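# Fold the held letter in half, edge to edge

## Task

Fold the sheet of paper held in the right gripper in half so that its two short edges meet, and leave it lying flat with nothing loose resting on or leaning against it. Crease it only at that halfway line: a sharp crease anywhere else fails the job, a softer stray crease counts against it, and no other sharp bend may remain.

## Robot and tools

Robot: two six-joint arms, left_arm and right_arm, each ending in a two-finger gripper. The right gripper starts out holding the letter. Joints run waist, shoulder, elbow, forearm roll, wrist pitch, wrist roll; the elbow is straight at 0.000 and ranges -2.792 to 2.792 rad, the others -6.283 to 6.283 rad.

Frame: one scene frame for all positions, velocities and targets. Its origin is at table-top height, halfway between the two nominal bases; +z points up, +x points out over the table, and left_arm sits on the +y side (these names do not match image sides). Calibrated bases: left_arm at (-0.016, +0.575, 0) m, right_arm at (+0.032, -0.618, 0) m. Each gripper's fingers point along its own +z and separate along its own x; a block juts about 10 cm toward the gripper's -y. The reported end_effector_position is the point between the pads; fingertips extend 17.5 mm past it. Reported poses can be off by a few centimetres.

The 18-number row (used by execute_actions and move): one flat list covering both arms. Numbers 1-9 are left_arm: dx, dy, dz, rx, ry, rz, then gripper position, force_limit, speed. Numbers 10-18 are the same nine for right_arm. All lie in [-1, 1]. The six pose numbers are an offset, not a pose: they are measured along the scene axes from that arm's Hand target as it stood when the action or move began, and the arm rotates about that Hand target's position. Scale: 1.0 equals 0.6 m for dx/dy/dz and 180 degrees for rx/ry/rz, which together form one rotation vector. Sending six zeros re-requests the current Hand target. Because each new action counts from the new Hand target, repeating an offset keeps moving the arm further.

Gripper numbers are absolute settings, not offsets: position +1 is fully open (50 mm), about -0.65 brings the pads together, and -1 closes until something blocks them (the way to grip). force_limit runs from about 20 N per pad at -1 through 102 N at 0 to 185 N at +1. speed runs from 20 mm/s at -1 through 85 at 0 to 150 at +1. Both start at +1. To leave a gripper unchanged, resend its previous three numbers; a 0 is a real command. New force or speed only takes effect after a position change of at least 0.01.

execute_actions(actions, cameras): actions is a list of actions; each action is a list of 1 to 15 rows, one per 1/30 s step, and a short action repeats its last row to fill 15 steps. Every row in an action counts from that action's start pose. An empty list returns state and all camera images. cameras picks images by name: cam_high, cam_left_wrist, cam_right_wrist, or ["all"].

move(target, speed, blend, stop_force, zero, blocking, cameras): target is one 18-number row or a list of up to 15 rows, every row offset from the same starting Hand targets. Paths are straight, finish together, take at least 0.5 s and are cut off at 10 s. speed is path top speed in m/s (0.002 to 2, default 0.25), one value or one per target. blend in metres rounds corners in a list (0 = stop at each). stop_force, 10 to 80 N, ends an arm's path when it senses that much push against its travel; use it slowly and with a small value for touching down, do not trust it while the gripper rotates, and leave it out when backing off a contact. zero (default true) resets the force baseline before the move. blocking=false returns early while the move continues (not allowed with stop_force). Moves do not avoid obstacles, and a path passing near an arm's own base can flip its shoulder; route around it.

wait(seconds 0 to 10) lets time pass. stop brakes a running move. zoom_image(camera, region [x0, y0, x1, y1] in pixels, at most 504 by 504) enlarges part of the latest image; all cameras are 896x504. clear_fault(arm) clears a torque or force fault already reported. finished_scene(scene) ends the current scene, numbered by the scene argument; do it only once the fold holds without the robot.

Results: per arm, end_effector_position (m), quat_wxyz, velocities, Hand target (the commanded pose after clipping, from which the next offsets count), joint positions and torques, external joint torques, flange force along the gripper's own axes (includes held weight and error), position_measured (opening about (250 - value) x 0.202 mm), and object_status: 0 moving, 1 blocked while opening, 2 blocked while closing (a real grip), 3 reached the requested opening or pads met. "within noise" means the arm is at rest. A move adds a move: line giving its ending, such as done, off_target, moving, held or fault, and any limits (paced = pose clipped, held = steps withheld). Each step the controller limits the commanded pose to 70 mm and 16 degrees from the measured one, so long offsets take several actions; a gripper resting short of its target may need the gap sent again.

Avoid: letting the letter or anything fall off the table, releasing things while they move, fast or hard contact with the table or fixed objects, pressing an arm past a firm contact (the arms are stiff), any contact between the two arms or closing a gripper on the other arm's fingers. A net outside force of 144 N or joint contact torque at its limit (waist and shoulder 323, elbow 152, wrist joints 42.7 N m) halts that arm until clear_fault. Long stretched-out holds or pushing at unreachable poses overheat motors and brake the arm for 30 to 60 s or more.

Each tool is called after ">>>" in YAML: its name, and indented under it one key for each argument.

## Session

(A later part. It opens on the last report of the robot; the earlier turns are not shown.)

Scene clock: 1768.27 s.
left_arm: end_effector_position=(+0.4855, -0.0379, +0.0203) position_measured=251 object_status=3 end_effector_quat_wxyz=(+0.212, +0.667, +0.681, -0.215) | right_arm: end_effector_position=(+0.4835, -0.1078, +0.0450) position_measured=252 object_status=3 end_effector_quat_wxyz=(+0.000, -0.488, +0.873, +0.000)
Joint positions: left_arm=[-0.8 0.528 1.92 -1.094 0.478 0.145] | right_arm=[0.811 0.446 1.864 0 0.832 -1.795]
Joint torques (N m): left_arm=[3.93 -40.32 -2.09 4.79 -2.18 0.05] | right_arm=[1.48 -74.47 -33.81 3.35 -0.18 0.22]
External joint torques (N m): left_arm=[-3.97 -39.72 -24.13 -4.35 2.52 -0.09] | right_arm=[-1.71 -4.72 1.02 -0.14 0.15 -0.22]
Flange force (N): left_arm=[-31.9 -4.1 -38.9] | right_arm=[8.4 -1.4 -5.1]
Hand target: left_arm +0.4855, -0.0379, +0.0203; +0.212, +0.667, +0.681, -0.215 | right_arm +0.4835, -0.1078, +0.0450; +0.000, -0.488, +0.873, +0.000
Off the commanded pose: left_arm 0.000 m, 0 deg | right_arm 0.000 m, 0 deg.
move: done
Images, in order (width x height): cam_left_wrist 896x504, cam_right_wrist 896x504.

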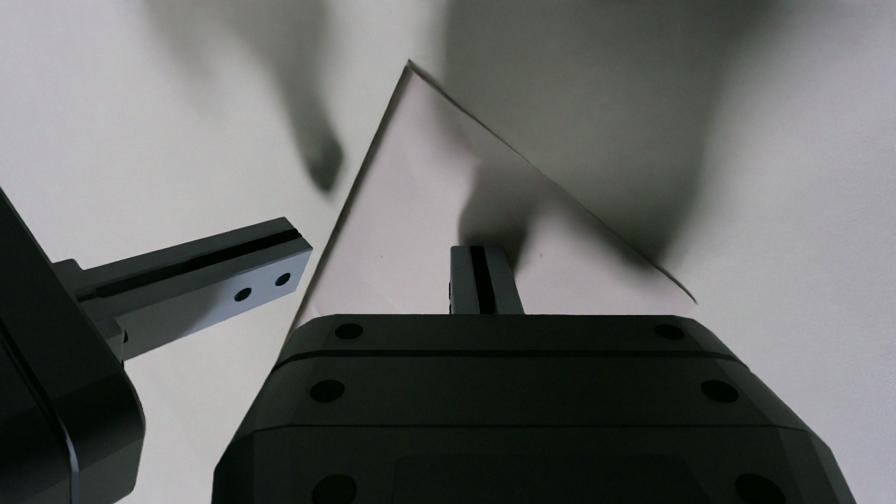

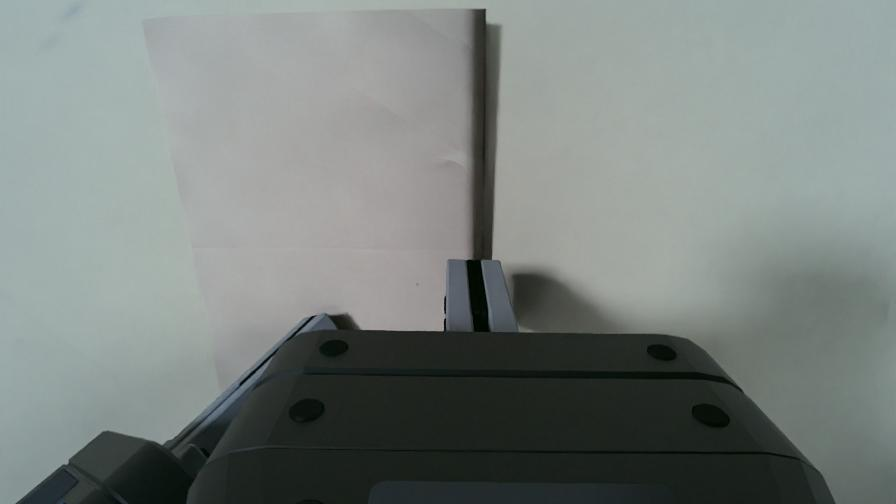

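>>> move:
  target: [0, 0, 0, 0, 0, 0, -0.7, -0.8, 0.0, 0, 0, -0.0475, 0, 0, 0, -0.7, 0.0, 0.0]
  speed: 0.02
  stop_force: 15
  cameras: ["cam_right_wrist", "cam_left_wrist"]

Scene clock: 1781.70 s.
left_arm: end_effector_position=(+0.4855, -0.0379, +0.0203) position_measured=251 object_status=3 end_effector_quat_wxyz=(+0.212, +0.667, +0.681, -0.215) | right_arm: end_effector_position=(+0.4836, -0.1077, +0.0170) position_measured=252 object_status=3 end_effector_quat_wxyz=(+0.000, -0.488, +0.873, +0.000)
Joint positions: left_arm=[-0.8 0.528 1.92 -1.094 0.478 0.145] | right_arm=[0.811 0.478 1.878 -0.001 0.785 -1.795]
Joint torques (N m): left_arm=[4.01 -40.43 -2.21 4.7 -2.14 0.03] | right_arm=[1.3 -43.79 -19.93 3.3 -3.59 0.19]
External joint torques (N m): left_arm=[-3.83 -39.08 -23.87 -4.24 2.48 -0.07] | right_arm=[-1.17 -37.03 -11.37 -0.23 3.57 -0.19]
Flange force (N): left_arm=[-31.5 -3.7 -38.2] | right_arm=[18.0 1.1 -55.6]
Hand target: left_arm +0.4855, -0.0379, +0.0203; +0.212, +0.667, +0.681, -0.215 | right_arm +0.4836, -0.1077, +0.0170; +0.000, -0.488, +0.873, +0.000 (not the last commanded pose)
Off the commanded pose: left_arm 0.000 m, 0 deg | right_arm 0.001 m, 0 deg.
move: contact (right_arm)
Images, in order (width x height): cam_left_wrist 896x504, cam_right_wrist 896x504.

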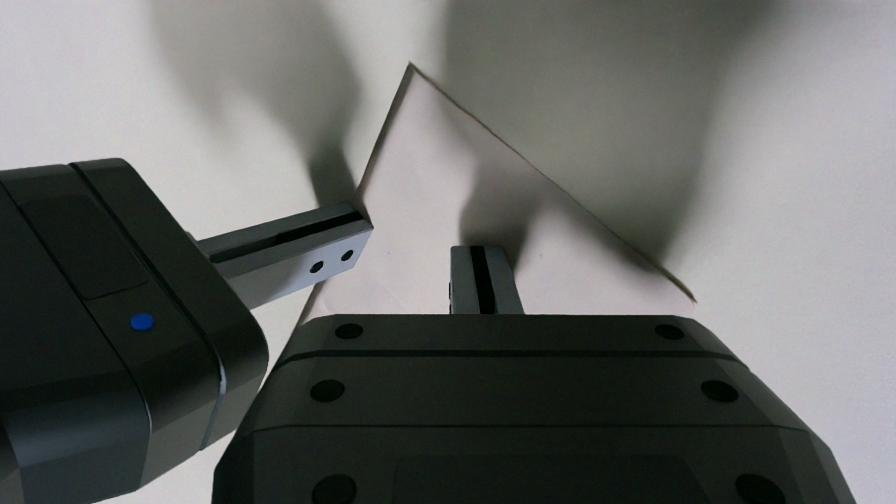

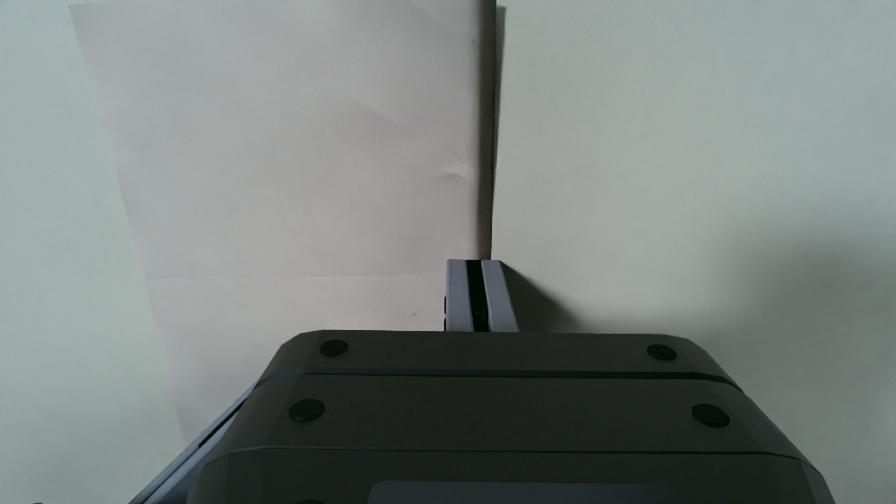

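>>> zoom_image:
  camera: "cam_right_wrist"
  region: [360, 60, 560, 340]

>>> zoom_image:
  camera: "cam_left_wrist"
  region: [290, 50, 520, 330]

Scaled by 1.800 from the camera's 896x504 image, which has a finer 1280x720 frame.

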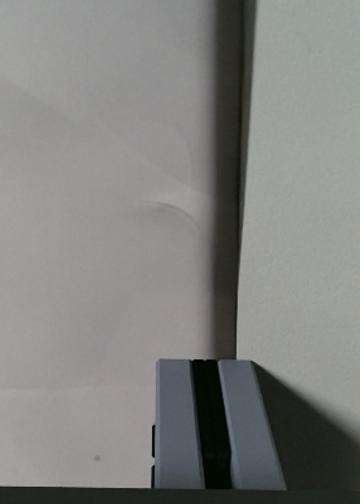

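Scaled by 1.800 from the camera's 896x504 image, which has a finer 1280x720 frame.

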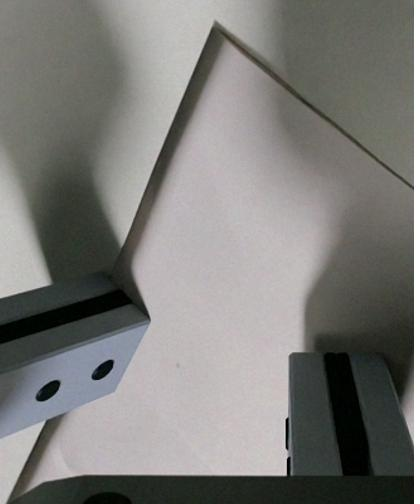

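>>> move:
  target:
    - [0, 0, 0, 0, 0, 0, -0.7, -0.8, 0.0, 0, 0, 0.03, 0, 0, 0, -0.7, 0.0, 0.0]
    - [0, 0, 0, 0, 0, 0, -0.7, -0.8, 0.0, 0.0867, -0.0533, 0.03, 0, 0, 0, -0.7, 0.0, 0.0]
    - [0, 0, 0, 0, 0, 0, -0.7, -0.8, 0.0, 0.0867, -0.0533, 0.01, 0, 0, 0, -0.7, 0.0, 0.0]
  speed: 0.1
  blend: [0.005, 0.005, 0]
  cameras: ["cam_right_wrist"]

>>> move:
  target: [0, 0, 0, 0, 0, 0, -0.7, -0.8, 0.0, 0, 0, -0.0117, 0, 0, 0, -0.7, 0.0, 0.0]
  speed: 0.02
  stop_force: 15
  cameras: ["cam_right_wrist", "cam_left_wrist"]

Scene clock: 1806.40 s.
left_arm: end_effector_position=(+0.4855, -0.0379, +0.0203) position_measured=251 object_status=3 end_effector_quat_wxyz=(+0.212, +0.667, +0.681, -0.215) | right_arm: end_effector_position=(+0.5357, -0.1397, +0.0230) position_measured=252 object_status=3 end_effector_quat_wxyz=(+0.000, -0.488, +0.873, +0.000)
Joint positions: left_arm=[-0.8 0.528 1.92 -1.094 0.478 0.145] | right_arm=[0.726 0.487 1.848 -0.001 0.806 -1.881]
Joint torques (N m): left_arm=[3.94 -40.38 -2.26 4.69 -2.11 0.03] | right_arm=[0.93 -77.42 -32.95 3.23 -0.13 0.18]
External joint torques (N m): left_arm=[-3.91 -39.39 -23.89 -4.25 2.45 -0.08] | right_arm=[-1.01 -4.7 1.02 -0.1 0.1 -0.18]
Flange force (N): left_arm=[-31.7 -4.1 -38.6] | right_arm=[8.0 0.4 -5.1]
Hand target: left_arm +0.4855, -0.0379, +0.0203; +0.212, +0.667, +0.681, -0.215 | right_arm +0.5356, -0.1397, +0.0230; +0.000, -0.488, +0.873, +0.000
Off the commanded pose: left_arm 0.000 m, 0 deg | right_arm 0.000 m, 0 deg.
move: done
Images, in order (width x height): cam_right_wrist 896x504.

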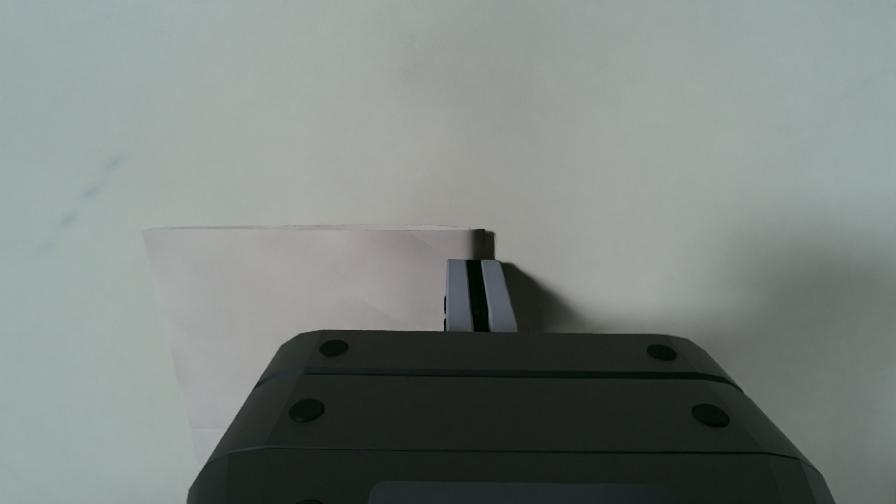

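Scene clock: 1807.40 s.
left_arm: end_effector_position=(+0.4855, -0.0379, +0.0203) position_measured=251 object_status=3 end_effector_quat_wxyz=(+0.212, +0.667, +0.681, -0.215) | right_arm: end_effector_position=(+0.5357, -0.1397, +0.0170) position_measured=252 object_status=3 end_effector_quat_wxyz=(+0.000, -0.488, +0.873, +0.000)
Joint positions: left_arm=[-0.8 0.528 1.92 -1.094 0.478 0.145] | right_arm=[0.726 0.494 1.851 -0.001 0.796 -1.881]
Joint torques (N m): left_arm=[3.96 -40.16 -2.12 4.73 -2.11 0.01] | right_arm=[0.53 -47.02 -20.62 3.02 -3.26 0.2]
External joint torques (N m): left_arm=[-3.8 -39.15 -23.91 -4.27 2.45 -0.06] | right_arm=[-0.34 -35.61 -11.03 0.08 3.23 -0.2]
Flange force (N): left_arm=[-31.4 -3.8 -38.2] | right_arm=[16.6 3.6 -52.2]
Hand target: left_arm +0.4855, -0.0379, +0.0203; +0.212, +0.667, +0.681, -0.215 | right_arm +0.5357, -0.1397, +0.0170; +0.000, -0.488, +0.873, +0.000 (not the last commanded pose)
Off the commanded pose: left_arm 0.000 m, 0 deg | right_arm 0.001 m, 0 deg.
move: contact (right_arm)
Images, in order (width x height): cam_left_wrist 896x504, cam_right_wrist 896x504.

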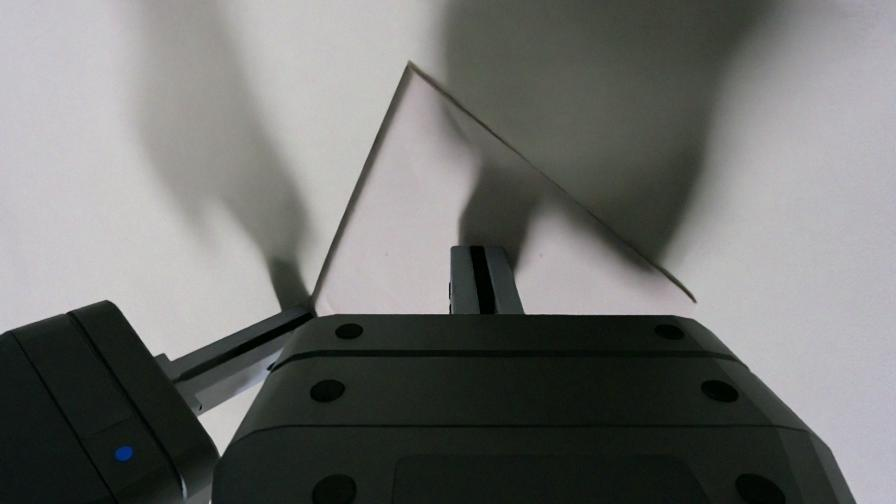

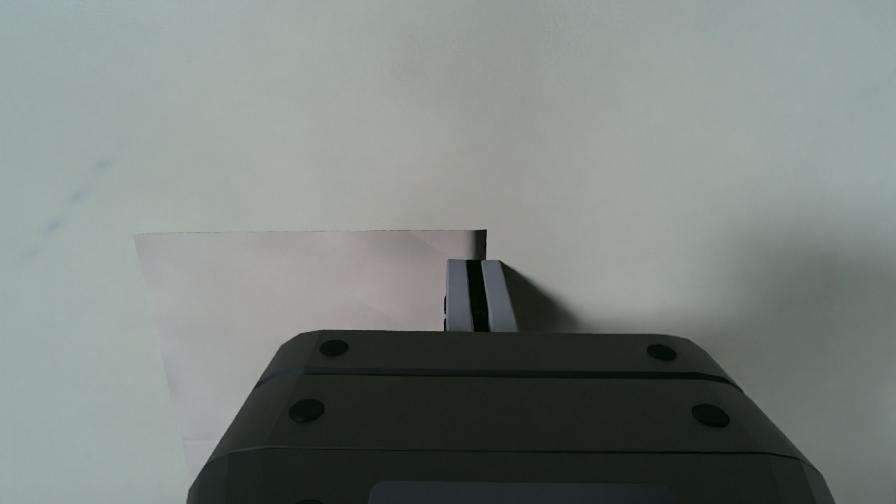

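>>> move:
  target:
    - [0, 0, 0, 0, 0, 0, -0.7, -0.8, 0.0, 0, 0, 0.015, 0, 0, 0, -0.7, 0.0, 0.0]
    - [0, 0, 0, 0, 0, 0, -0.7, -0.8, 0.0, 0.00993, -0.00612, 0.015, 0, 0, 0, -0.7, 0.0, 0.0]
    - [0, 0, 0, 0, 0, 0, -0.7, -0.8, 0.0, 0.00993, -0.00612, 0, 0, 0, 0, -0.7, 0.0, 0.0]
    - [0, 0, 0, 0, 0, 0, -0.7, -0.8, 0.0, 0.00993, -0.00612, 0.015, 0, 0, 0, -0.7, 0.0, 0.0]
    - [0, 0, 0, 0, 0, 0, -0.7, -0.8, 0.0, -0.02698, 0.0166, 0.015, 0, 0, 0, -0.7, 0.0, 0.0]
    - [0, 0, 0, 0, 0, 0, -0.7, -0.8, 0.0, -0.02698, 0.0166, 0, 0, 0, 0, -0.7, 0.0, 0.0]
  speed: [0.1, 0.1, 0.03, 0.1, 0.1, 0.03]
  blend: [0.003, 0.003, 0, 0.003, 0.003, 0]
  cameras: ["cam_right_wrist"]

Scene clock: 1840.37 s.
left_arm: end_effector_position=(+0.4855, -0.0379, +0.0203) position_measured=251 object_status=3 end_effector_quat_wxyz=(+0.212, +0.667, +0.681, -0.215) | right_arm: end_effector_position=(+0.5195, -0.1297, +0.0171) position_measured=252 object_status=3 end_effector_quat_wxyz=(+0.000, -0.488, +0.873, +0.000)
Joint positions: left_arm=[-0.8 0.528 1.92 -1.094 0.478 0.145] | right_arm=[0.752 0.488 1.861 -0.001 0.792 -1.855]
Joint torques (N m): left_arm=[4.01 -40.31 -2.12 4.76 -2.13 0.02] | right_arm=[2.13 -59.21 -26.28 3.41 -2.31 0.1]
External joint torques (N m): left_arm=[-4.01 -38.52 -23.82 -4.31 2.47 -0.06] | right_arm=[-2.35 -23.01 -5.36 -0.32 2.28 -0.1]
Flange force (N): left_arm=[-31.3 -3.7 -37.2] | right_arm=[15.1 -0.1 -33.4]
Hand target: left_arm +0.4855, -0.0379, +0.0203; +0.212, +0.667, +0.681, -0.215 | right_arm +0.5195, -0.1297, +0.0170; +0.000, -0.488, +0.873, +0.000
Off the commanded pose: left_arm 0.000 m, 0 deg | right_arm 0.000 m, 0 deg.
move: done
Images, in order (width x height): cam_right_wrist 896x504.

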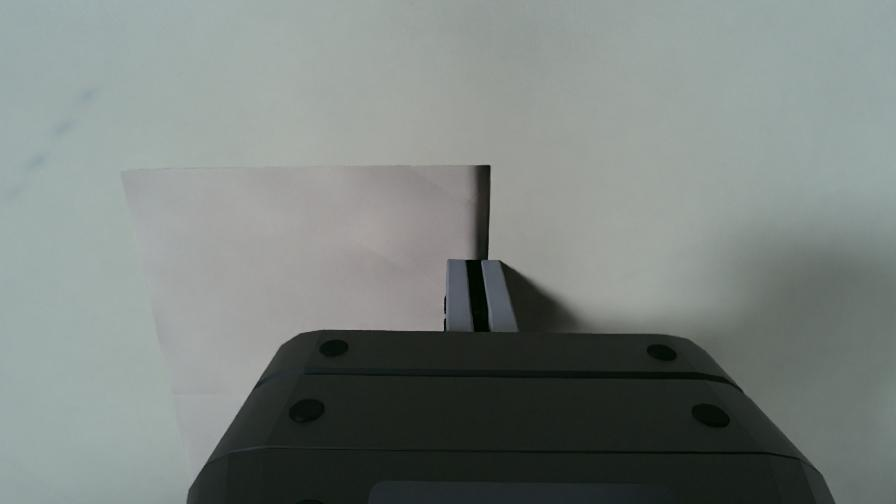

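>>> zoom_image:
  camera: "cam_right_wrist"
  region: [420, 150, 540, 270]

Scaled by 4.200 from the camera's 896x504 image, which has a finer 1280x720 frame.

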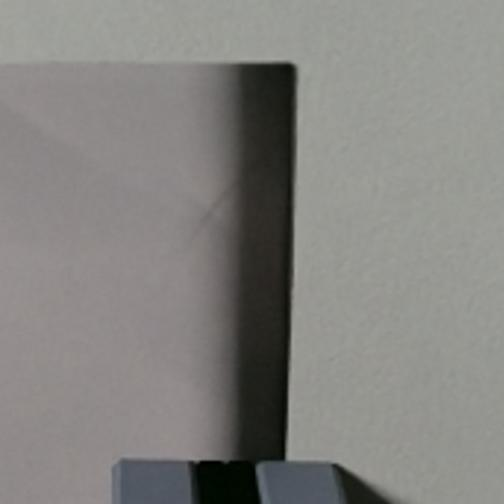

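>>> wait:
  seconds: 0.1
  cameras: ["cam_left_wrist", "cam_high"]

>>> zoom_image:
  camera: "cam_left_wrist"
  region: [280, 50, 460, 320]

>>> zoom_image:
  camera: "cam_high"
  region: [410, 170, 510, 260]

Scene clock: 1860.43 s.
left_arm: end_effector_position=(+0.4855, -0.0379, +0.0203) position_measured=251 object_status=3 end_effector_quat_wxyz=(+0.212, +0.667, +0.681, -0.215) | right_arm: end_effector_position=(+0.5195, -0.1297, +0.0170) position_measured=252 object_status=3 end_effector_quat_wxyz=(+0.000, -0.488, +0.873, +0.000)
Joint positions: left_arm=[-0.8 0.528 1.92 -1.094 0.478 0.145] | right_arm=[0.752 0.488 1.861 -0.001 0.792 -1.855]
Joint torques (N m): left_arm=[3.85 -40.35 -2.16 4.69 -2.11 -0.02] | right_arm=[1.86 -49.88 -21.13 3.4 -2.52 0.08]
External joint torques (N m): left_arm=[-3.9 -39.37 -23.98 -4.25 2.45 -0.03] | right_arm=[-1.67 -32.09 -10.4 -0.31 2.49 -0.08]
Flange force (N): left_arm=[-31.6 -4.0 -38.5] | right_arm=[15.0 1.0 -46.9]
Hand target: left_arm +0.4855, -0.0379, +0.0203; +0.212, +0.667, +0.681, -0.215 | right_arm +0.5195, -0.1297, +0.0170; +0.000, -0.488, +0.873, +0.000
Tool commands: left_gripper/position=-0.7 left_gripper/force_limit=-0.8 left_gripper/speed=+0.0 right_gripper/position=-0.7 right_gripper/force_limit=+0.0 right_gripper/speed=+0.0
Off the commanded pose: left_arm 0.000 m, 0 deg | right_arm 0.000 m, 0 deg.
wait: 0.10 s; at rest from the start
Images, in order (width x height): cam_high 896x504, cam_left_wrist 896x504.

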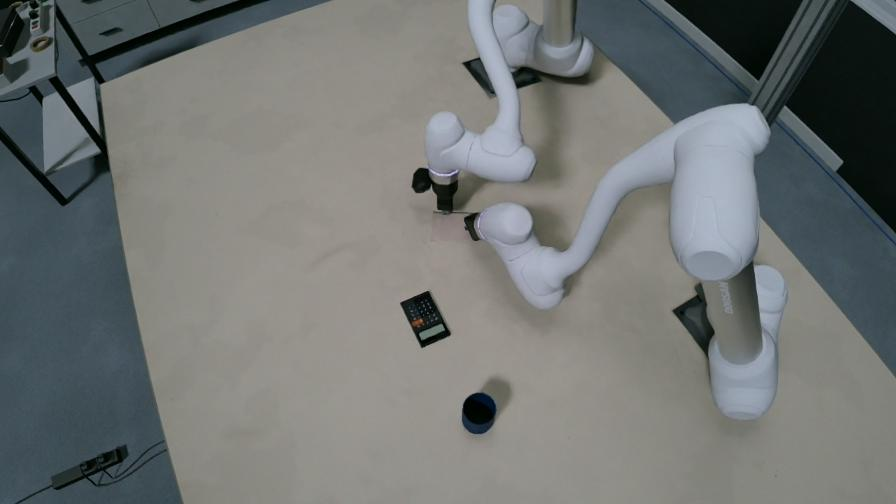

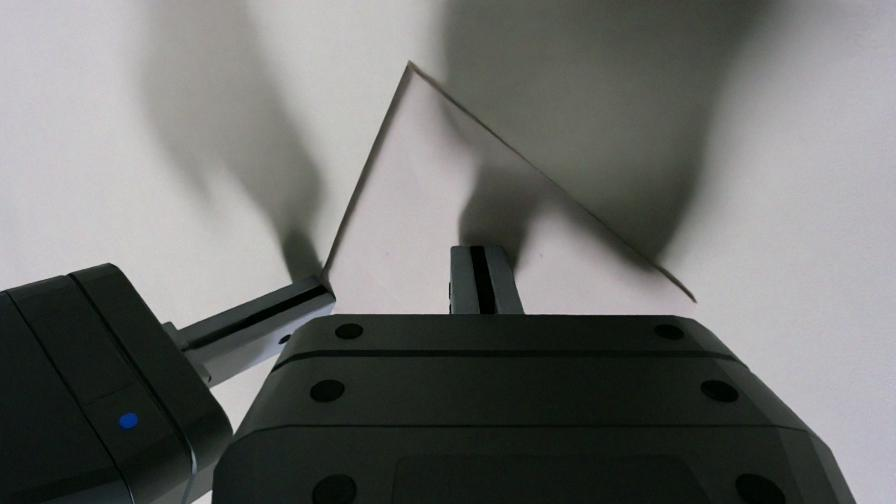

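Scaled by 1.867 from the camera's 896x504 image, which has a finer 1280x720 frame.

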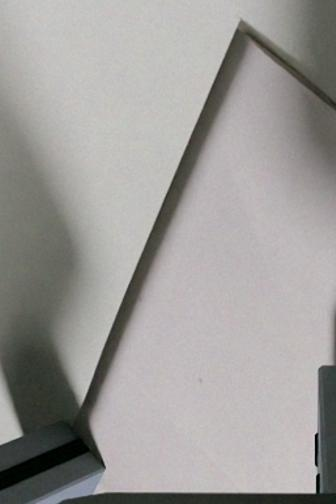

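Scaled by 5.040 from the camera's 896x504 image, which has a finer 1280x720 frame.

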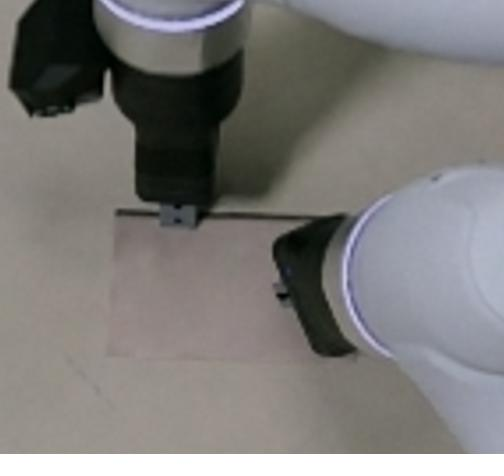

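>>> move:
  target:
    - [0, 0, 0, 0, 0, 0, -0.7, -0.8, 0.0, 0, 0, 0.015, 0, 0, 0, -0.7, 0.0, 0.0]
    - [0, 0, 0, 0, 0, 0, -0.7, -0.8, 0.0, -0.02982, 0.01834, 0.015, 0, 0, 0, -0.7, 0.0, 0.0]
    - [0, 0, 0, 0, 0, 0, -0.7, -0.8, 0.0, -0.02982, 0.01834, -0.0003, 0, 0, 0, -0.7, 0.0, 0.0]
    - [0, 0, 0, 0, 0, 0, -0.7, -0.8, 0.0, -0.02982, 0.01834, 0.015, 0, 0, 0, -0.7, 0.0, 0.0]
    - [0, 0, 0, 0, 0, 0, -0.7, -0.8, 0.0, -0.0568, 0.03493, 0.015, 0, 0, 0, -0.7, 0.0, 0.0]
    - [0, 0, 0, 0, 0, 0, -0.7, -0.8, 0.0, -0.0568, 0.03493, -0.0003, 0, 0, 0, -0.7, 0.0, 0.0]
    - [0, 0, 0, 0, 0, 0, -0.7, -0.8, 0.0, -0.0568, 0.03493, 0.015, 0, 0, 0, -0.7, 0.0, 0.0]
    - [0, 0, 0, 0, 0, 0, -0.7, -0.8, 0.0, -0.08378, 0.05153, 0.015, 0, 0, 0, -0.7, 0.0, 0.0]
    - [0, 0, 0, 0, 0, 0, -0.7, -0.8, 0.0, -0.08378, 0.05153, -0.0003, 0, 0, 0, -0.7, 0.0, 0.0]
  speed: [0.1, 0.1, 0.03, 0.1, 0.1, 0.03, 0.1, 0.1, 0.03]
  blend: [0.003, 0.003, 0, 0.003, 0.003, 0, 0.003, 0.003, 0]
  cameras: ["cam_right_wrist", "cam_left_wrist"]

Scene clock: 1881.80 s.
left_arm: end_effector_position=(+0.4855, -0.0379, +0.0203) position_measured=251 object_status=3 end_effector_quat_wxyz=(+0.212, +0.667, +0.681, -0.215) | right_arm: end_effector_position=(+0.4693, -0.0987, +0.0170) position_measured=252 object_status=3 end_effector_quat_wxyz=(+0.000, -0.488, +0.873, +0.000)
Joint positions: left_arm=[-0.8 0.528 1.92 -1.094 0.478 0.145] | right_arm=[0.836 0.475 1.884 -0.001 0.782 -1.771]
Joint torques (N m): left_arm=[3.84 -40.45 -2.16 4.75 -2.11 0.06] | right_arm=[2.18 -49.46 -23.92 3.46 -3.48 0.16]
External joint torques (N m): left_arm=[-3.88 -38.79 -23.87 -4.31 2.45 -0.1] | right_arm=[-2 -30.89 -7.26 -0.4 3.46 -0.16]
Flange force (N): left_arm=[-31.5 -3.7 -37.7] | right_arm=[19.4 -0.3 -46.3]
Hand target: left_arm +0.4855, -0.0379, +0.0203; +0.212, +0.667, +0.681, -0.215 | right_arm +0.4692, -0.0988, +0.0168; +0.000, -0.488, +0.873, +0.000
Off the commanded pose: left_arm 0.000 m, 0 deg | right_arm 0.000 m, 0 deg.
move: done
Images, in order (width x height): cam_left_wrist 896x504, cam_right_wrist 896x504.

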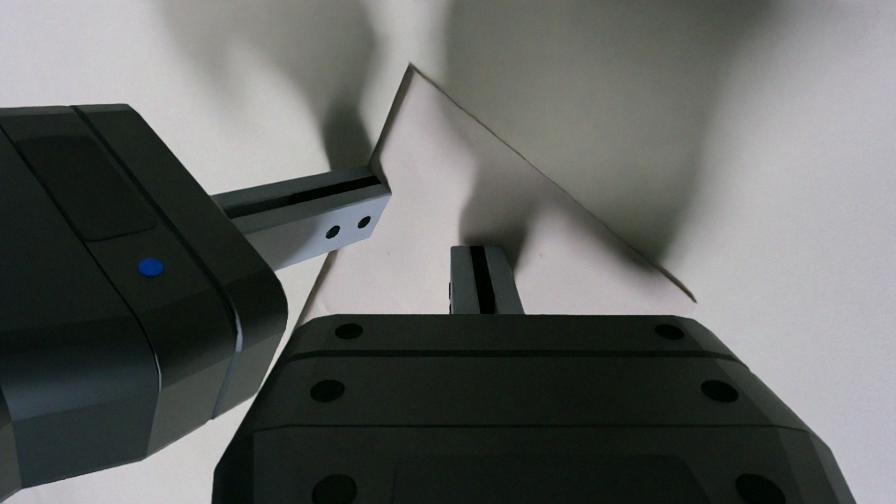

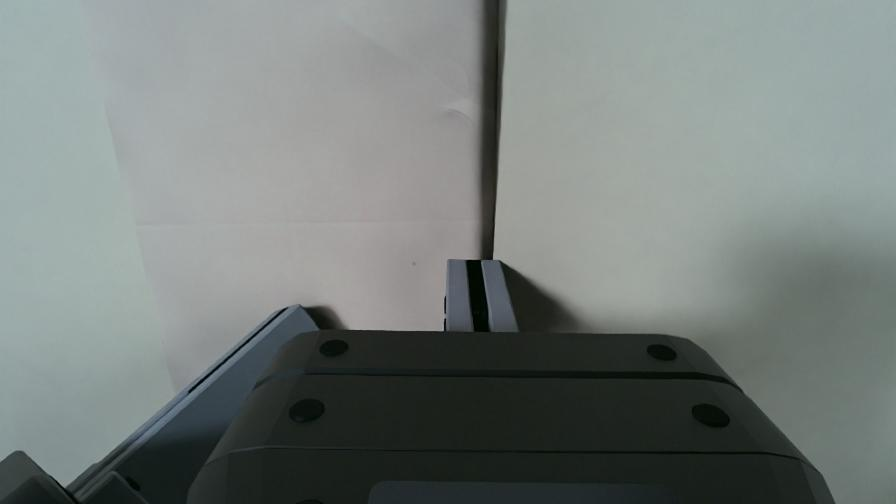

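>>> move:
  target:
    - [0, 0, 0, 0, 0, 0, -0.7, -0.8, 0.0, 0, 0, 0.015, 0, 0, 0, -0.7, 0.0, 0.0]
    - [0, 0, 0, 0, 0, 0, -0.7, -0.8, 0.0, -0.02698, 0.0166, 0.015, 0, 0, 0, -0.7, 0.0, 0.0]
    - [0, 0, 0, 0, 0, 0, -0.7, -0.8, 0.0, -0.02698, 0.0166, -0.0003, 0, 0, 0, -0.7, 0.0, 0.0]
    - [0, 0, 0, 0, 0, 0, -0.7, -0.8, 0.0, -0.02698, 0.0166, 0.015, 0, 0, 0, -0.7, 0.0, 0.0]
    - [0, 0, 0, 0, 0, 0, -0.7, -0.8, 0.0, -0.05397, 0.03319, 0.015, 0, 0, 0, -0.7, 0.0, 0.0]
    - [0, 0, 0, 0, 0, 0, -0.7, -0.8, 0.0, -0.05397, 0.03319, -0.0003, 0, 0, 0, -0.7, 0.0, 0.0]
    - [0, 0, 0, 0, 0, 0, -0.7, -0.8, 0.0, -0.05397, 0.03319, 0.015, 0, 0, 0, -0.7, 0.0, 0.0]
    - [0, 0, 0, 0, 0, 0, -0.7, -0.8, 0.0, -0.071, 0.04367, 0.015, 0, 0, 0, -0.7, 0.0, 0.0]
    - [0, 0, 0, 0, 0, 0, -0.7, -0.8, 0.0, -0.071, 0.04367, -0.0003, 0, 0, 0, -0.7, 0.0, 0.0]
  speed: [0.1, 0.1, 0.03, 0.1, 0.1, 0.03, 0.1, 0.1, 0.03]
  blend: [0.003, 0.003, 0, 0.003, 0.003, 0, 0.003, 0.003, 0]
  cameras: ["cam_right_wrist", "cam_left_wrist"]

Scene clock: 1903.90 s.
left_arm: end_effector_position=(+0.4855, -0.0379, +0.0203) position_measured=251 object_status=3 end_effector_quat_wxyz=(+0.212, +0.667, +0.681, -0.215) | right_arm: end_effector_position=(+0.4267, -0.0725, +0.0169) position_measured=252 object_status=3 end_effector_quat_wxyz=(+0.000, -0.488, +0.873, +0.000)
Joint positions: left_arm=[-0.8 0.528 1.92 -1.094 0.478 0.145] | right_arm=[0.909 0.469 1.895 -0.001 0.777 -1.698]
Joint torques (N m): left_arm=[4.04 -40.07 -2.15 4.71 -2.12 0] | right_arm=[1.07 -45.72 -20.97 3.14 -3.72 0.05]
External joint torques (N m): left_arm=[-4.06 -39.36 -23.92 -4.27 2.46 -0.04] | right_arm=[-1.03 -33.82 -10.09 -0.1 3.7 -0.05]
Flange force (N): left_arm=[-31.7 -4.2 -38.4] | right_arm=[16.7 -0.4 -52.0]
Hand target: left_arm +0.4855, -0.0379, +0.0203; +0.212, +0.667, +0.681, -0.215 | right_arm +0.4266, -0.0726, +0.0166; +0.000, -0.488, +0.873, +0.000
Off the commanded pose: left_arm 0.000 m, 0 deg | right_arm 0.000 m, 0 deg.
move: done
Images, in order (width x height): cam_left_wrist 896x504, cam_right_wrist 896x504.

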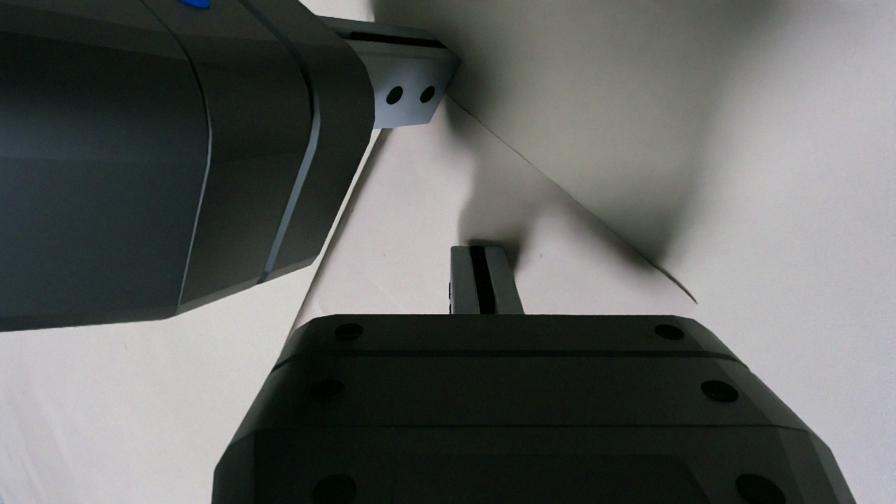

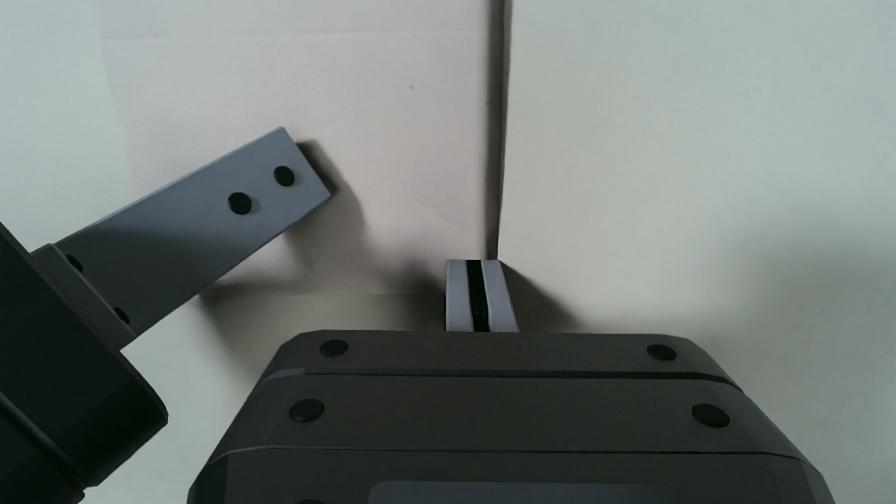

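>>> move:
  target:
    - [0, 0, 0, 0, 0, 0, -0.7, -0.8, 0.0, 0, 0, 0.05, 0, 0, 0, -0.7, 0.0, 0.0]
    - [0, 0, 0, 0, 0, 0, -0.7, -0.8, 0.0, 0.06, -0.15, 0.25, 0, 0, 0, -0.7, 0.0, 0.0]
  speed: 0.15
  blend: [0.01, 0]
  cameras: ["all"]

Scene clock: 1922.27 s.
left_arm: end_effector_position=(+0.4855, -0.0379, +0.0203) position_measured=251 object_status=3 end_effector_quat_wxyz=(+0.212, +0.667, +0.681, -0.215) | right_arm: end_effector_position=(+0.4626, -0.1626, +0.1666) position_measured=252 object_status=3 end_effector_quat_wxyz=(+0.000, -0.488, +0.873, +0.000)
Joint positions: left_arm=[-0.8 0.528 1.92 -1.094 0.478 0.145] | right_arm=[0.774 0.247 1.883 -0.001 1.011 -1.833]
Joint torques (N m): left_arm=[3.71 -40.33 -2.19 4.73 -2.13 0] | right_arm=[1.71 -60.32 -38.47 3.76 -0.12 0.13]
External joint torques (N m): left_arm=[-3.73 -38.96 -23.85 -4.28 2.47 -0.04] | right_arm=[-1.66 -3.51 0.93 -0.08 0.09 -0.13]
Flange force (N): left_arm=[-31.2 -3.7 -38.0] | right_arm=[7.4 -1.4 -2.5]
Hand target: left_arm +0.4855, -0.0379, +0.0203; +0.212, +0.667, +0.681, -0.215 | right_arm +0.4626, -0.1626, +0.1666; +0.000, -0.488, +0.873, +0.000
Off the commanded pose: left_arm 0.000 m, 0 deg | right_arm 0.000 m, 0 deg.
move: done

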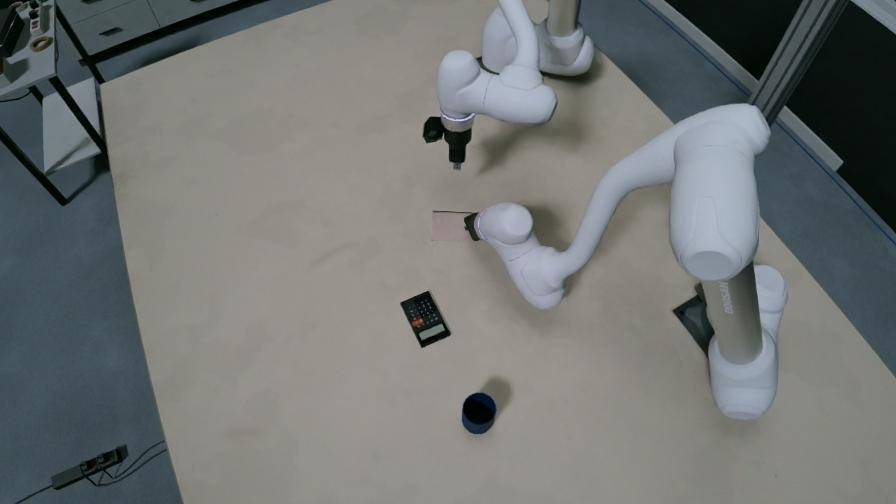

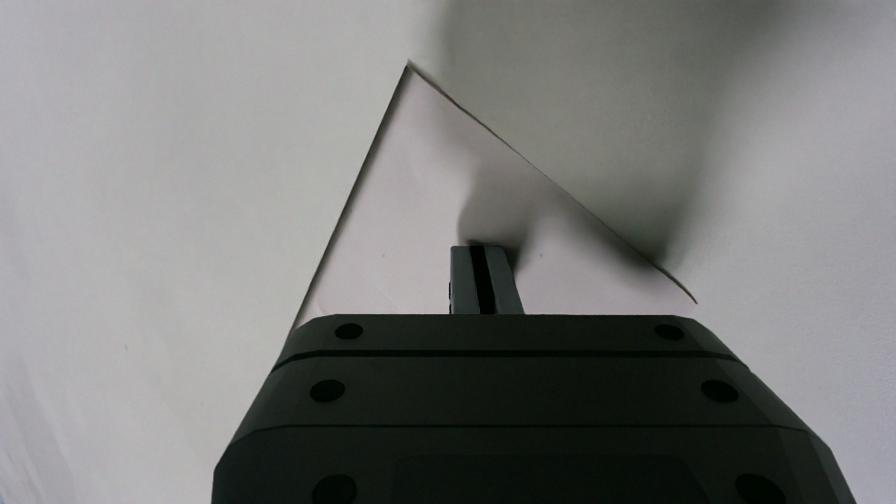

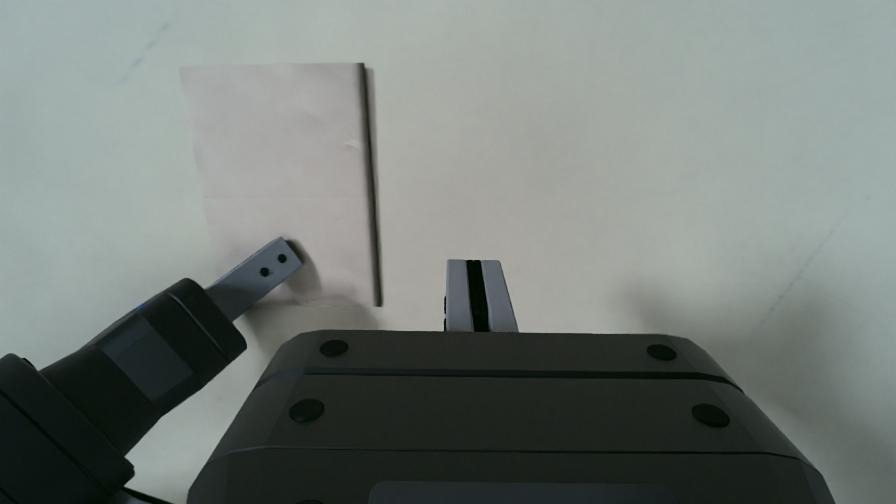

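>>> zoom_image:
  camera: "cam_right_wrist"
  region: [170, 50, 400, 320]

>>> zoom_image:
  camera: "cam_right_wrist"
  region: [320, 50, 420, 320]

Scaled by 1.867 from the camera's 896x504 image, which has a finer 1280x720 frame.

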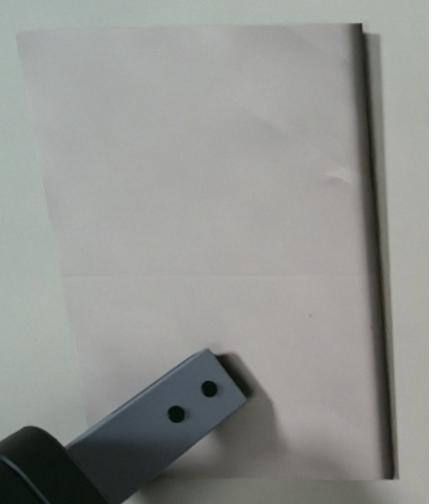

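Scaled by 1.867 from the camera's 896x504 image, which has a finer 1280x720 frame.

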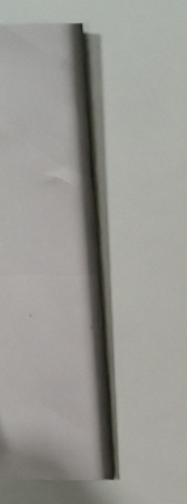

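>>> move:
  target:
    - [0, 0, 0.05, 0, 0, 0, -0.7, -0.8, 0.0, 0, 0, 0, 0, 0, 0, -0.7, 0.0, 0.0]
    - [-0.05, 0.2, 0.25, 0, 0, 0, -0.7, -0.8, 0.0, 0, 0, 0, 0, 0, 0, -0.7, 0.0, 0.0]
  speed: [0.08, 0.2]
  blend: [0.01, 0]
  cameras: ["all"]

Scene clock: 1935.77 s.
left_arm: end_effector_position=(+0.4555, +0.0821, +0.1702) position_measured=251 object_status=3 end_effector_quat_wxyz=(+0.212, +0.667, +0.681, -0.215) | right_arm: end_effector_position=(+0.4626, -0.1626, +0.1666) position_measured=252 object_status=3 end_effector_quat_wxyz=(+0.000, -0.488, +0.873, +0.000)
Joint positions: left_arm=[-0.687 0.22 2.026 -0.827 0.661 -0.076] | right_arm=[0.774 0.247 1.883 0 1.011 -1.833]
Joint torques (N m): left_arm=[-1.35 -56.36 -34.37 1.35 -0.1 0.17] | right_arm=[1.75 -60.5 -38.38 3.72 -0.16 0.11]
External joint torques (N m): left_arm=[1.33 -0.23 1.24 -0.17 0.07 -0.21] | right_arm=[-1.51 -3.59 0.83 -0.04 0.14 -0.11]
Flange force (N): left_arm=[2.8 -0.7 -1.4] | right_arm=[7.2 -1.1 -2.7]
Hand target: left_arm +0.4555, +0.0821, +0.1703; +0.212, +0.667, +0.681, -0.215 | right_arm +0.4626, -0.1626, +0.1666; +0.000, -0.488, +0.873, +0.000
Off the commanded pose: left_arm 0.000 m, 0 deg | right_arm 0.000 m, 0 deg.
move: done

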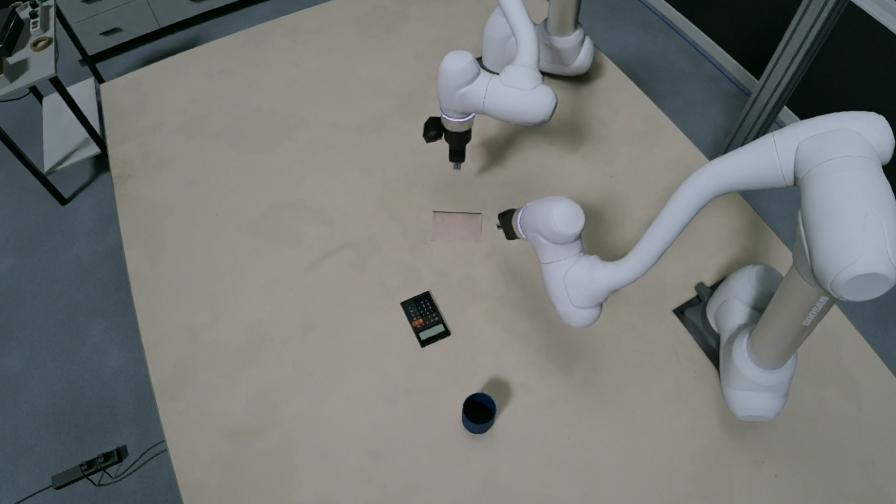

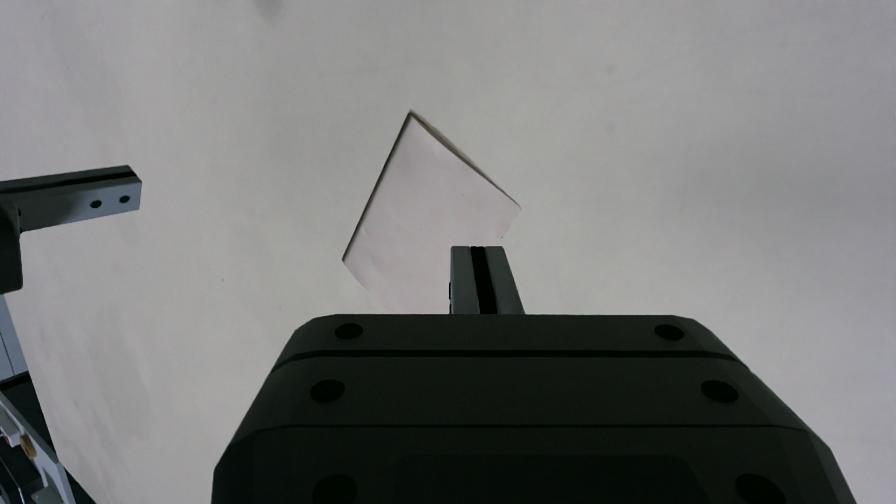

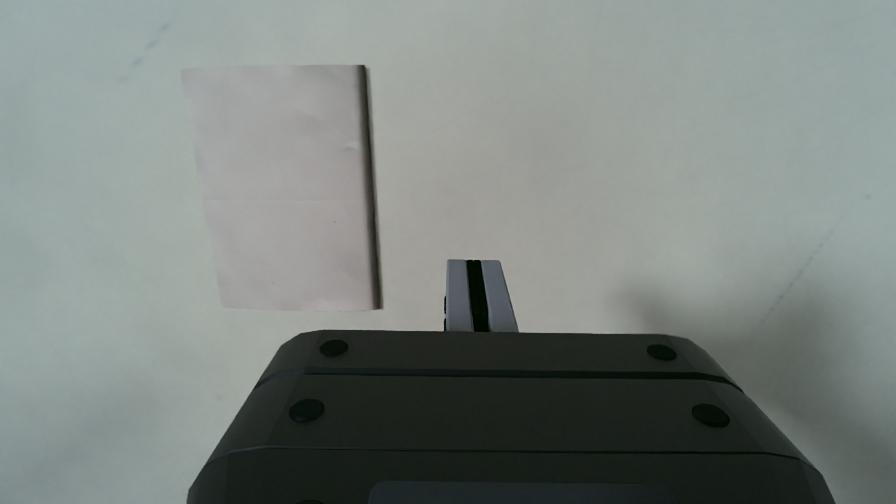

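>>> zoom_image:
  camera: "cam_right_wrist"
  region: [160, 50, 400, 330]

>>> zoom_image:
  camera: "cam_left_wrist"
  region: [320, 90, 560, 320]

>>> zoom_image:
  camera: "cam_high"
  region: [410, 190, 510, 260]

Scaled by 1.800 from the camera's 896x504 image, which has a finer 1280x720 frame.

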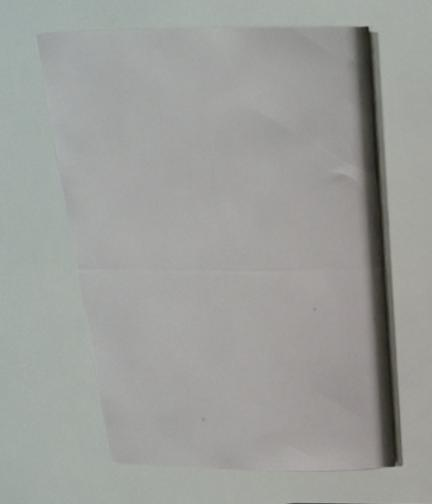

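Scaled by 2.100 from the camera's 896x504 image, which has a finer 1280x720 frame.

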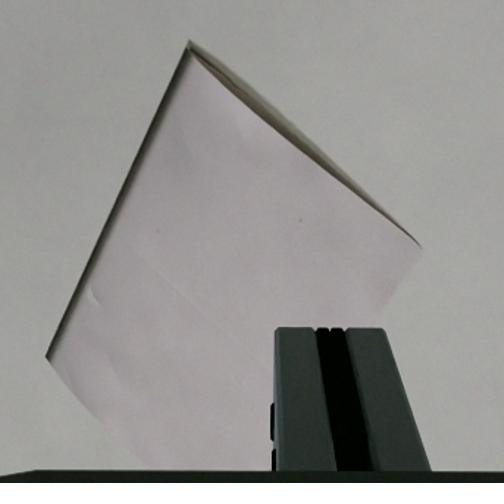

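Scaled by 5.040 from the camera's 896x504 image, which has a finer 1280x720 frame.

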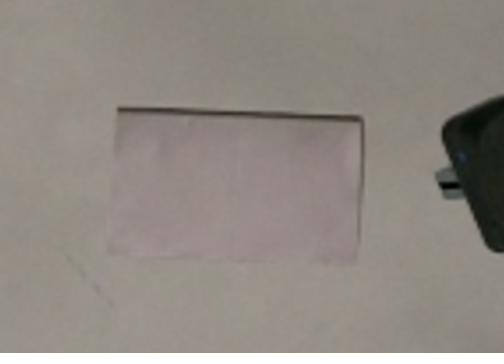

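>>> move:
  target: [0.0108, 0.0017, -0.175, -0.2222, 0, 0, -0.7, -0.8, 0.0, 0, 0, 0, 0, 0, 0, -0.7, 0.0, 0.0]
  speed: 0.15
  cameras: ["cam_left_wrist"]

Scene clock: 2062.70 s.
left_arm: end_effector_position=(+0.4620, +0.0831, +0.0653) position_measured=251 object_status=3 end_effector_quat_wxyz=(+0.427, +0.554, +0.567, -0.435) | right_arm: end_effector_position=(+0.4626, -0.1626, +0.1666) position_measured=252 object_status=3 end_effector_quat_wxyz=(+0.000, -0.488, +0.873, +0.000)
Joint positions: left_arm=[-0.504 0.585 2.232 -1.953 1.173 1.239] | right_arm=[0.774 0.247 1.883 0 1.011 -1.833]
Joint torques (N m): left_arm=[-2.01 -69.25 -12 -1.1 2.59 0.11] | right_arm=[0.94 -60.07 -38.55 3.78 -0.17 0.17]
External joint torques (N m): left_arm=[2.15 -0.7 0.55 -0.27 0.22 -0.18] | right_arm=[-0.84 -3.57 1.07 -0.11 0.14 -0.17]
Flange force (N): left_arm=[-0.3 0.4 -4.2] | right_arm=[7.4 -0.1 -2.5]
Hand target: left_arm +0.4620, +0.0831, +0.0653; +0.427, +0.554, +0.567, -0.435 | right_arm +0.4626, -0.1626, +0.1666; +0.000, -0.488, +0.873, +0.000
Off the commanded pose: left_arm 0.000 m, 0 deg | right_arm 0.000 m, 0 deg.
move: done
Images, in order (width x height): cam_left_wrist 896x504.

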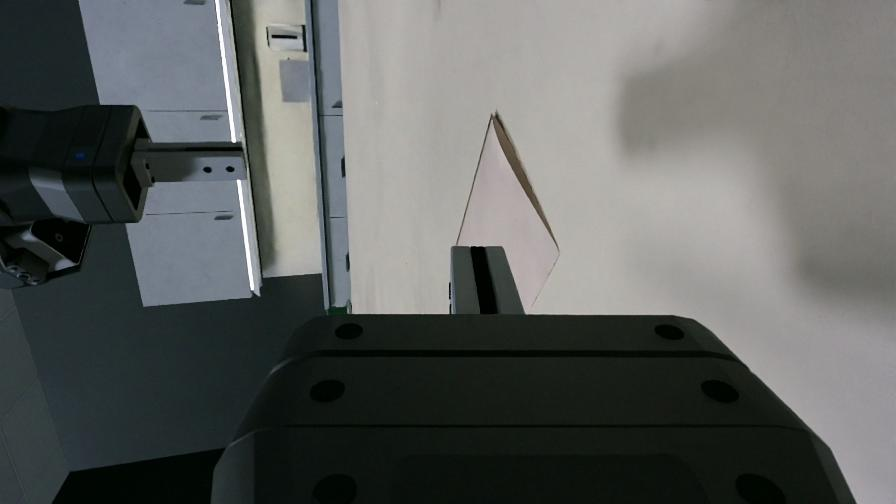

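>>> zoom_image:
  camera: "cam_left_wrist"
  region: [430, 90, 600, 330]

Scaled by 2.100 from the camera's 896x504 image, which has a finer 1280x720 frame.

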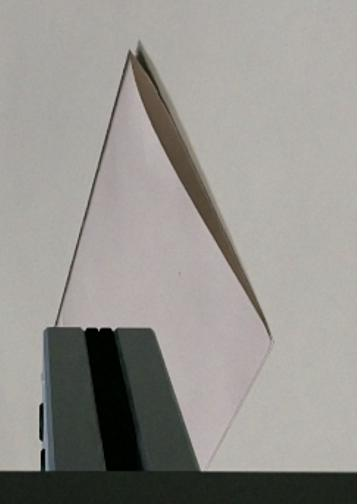

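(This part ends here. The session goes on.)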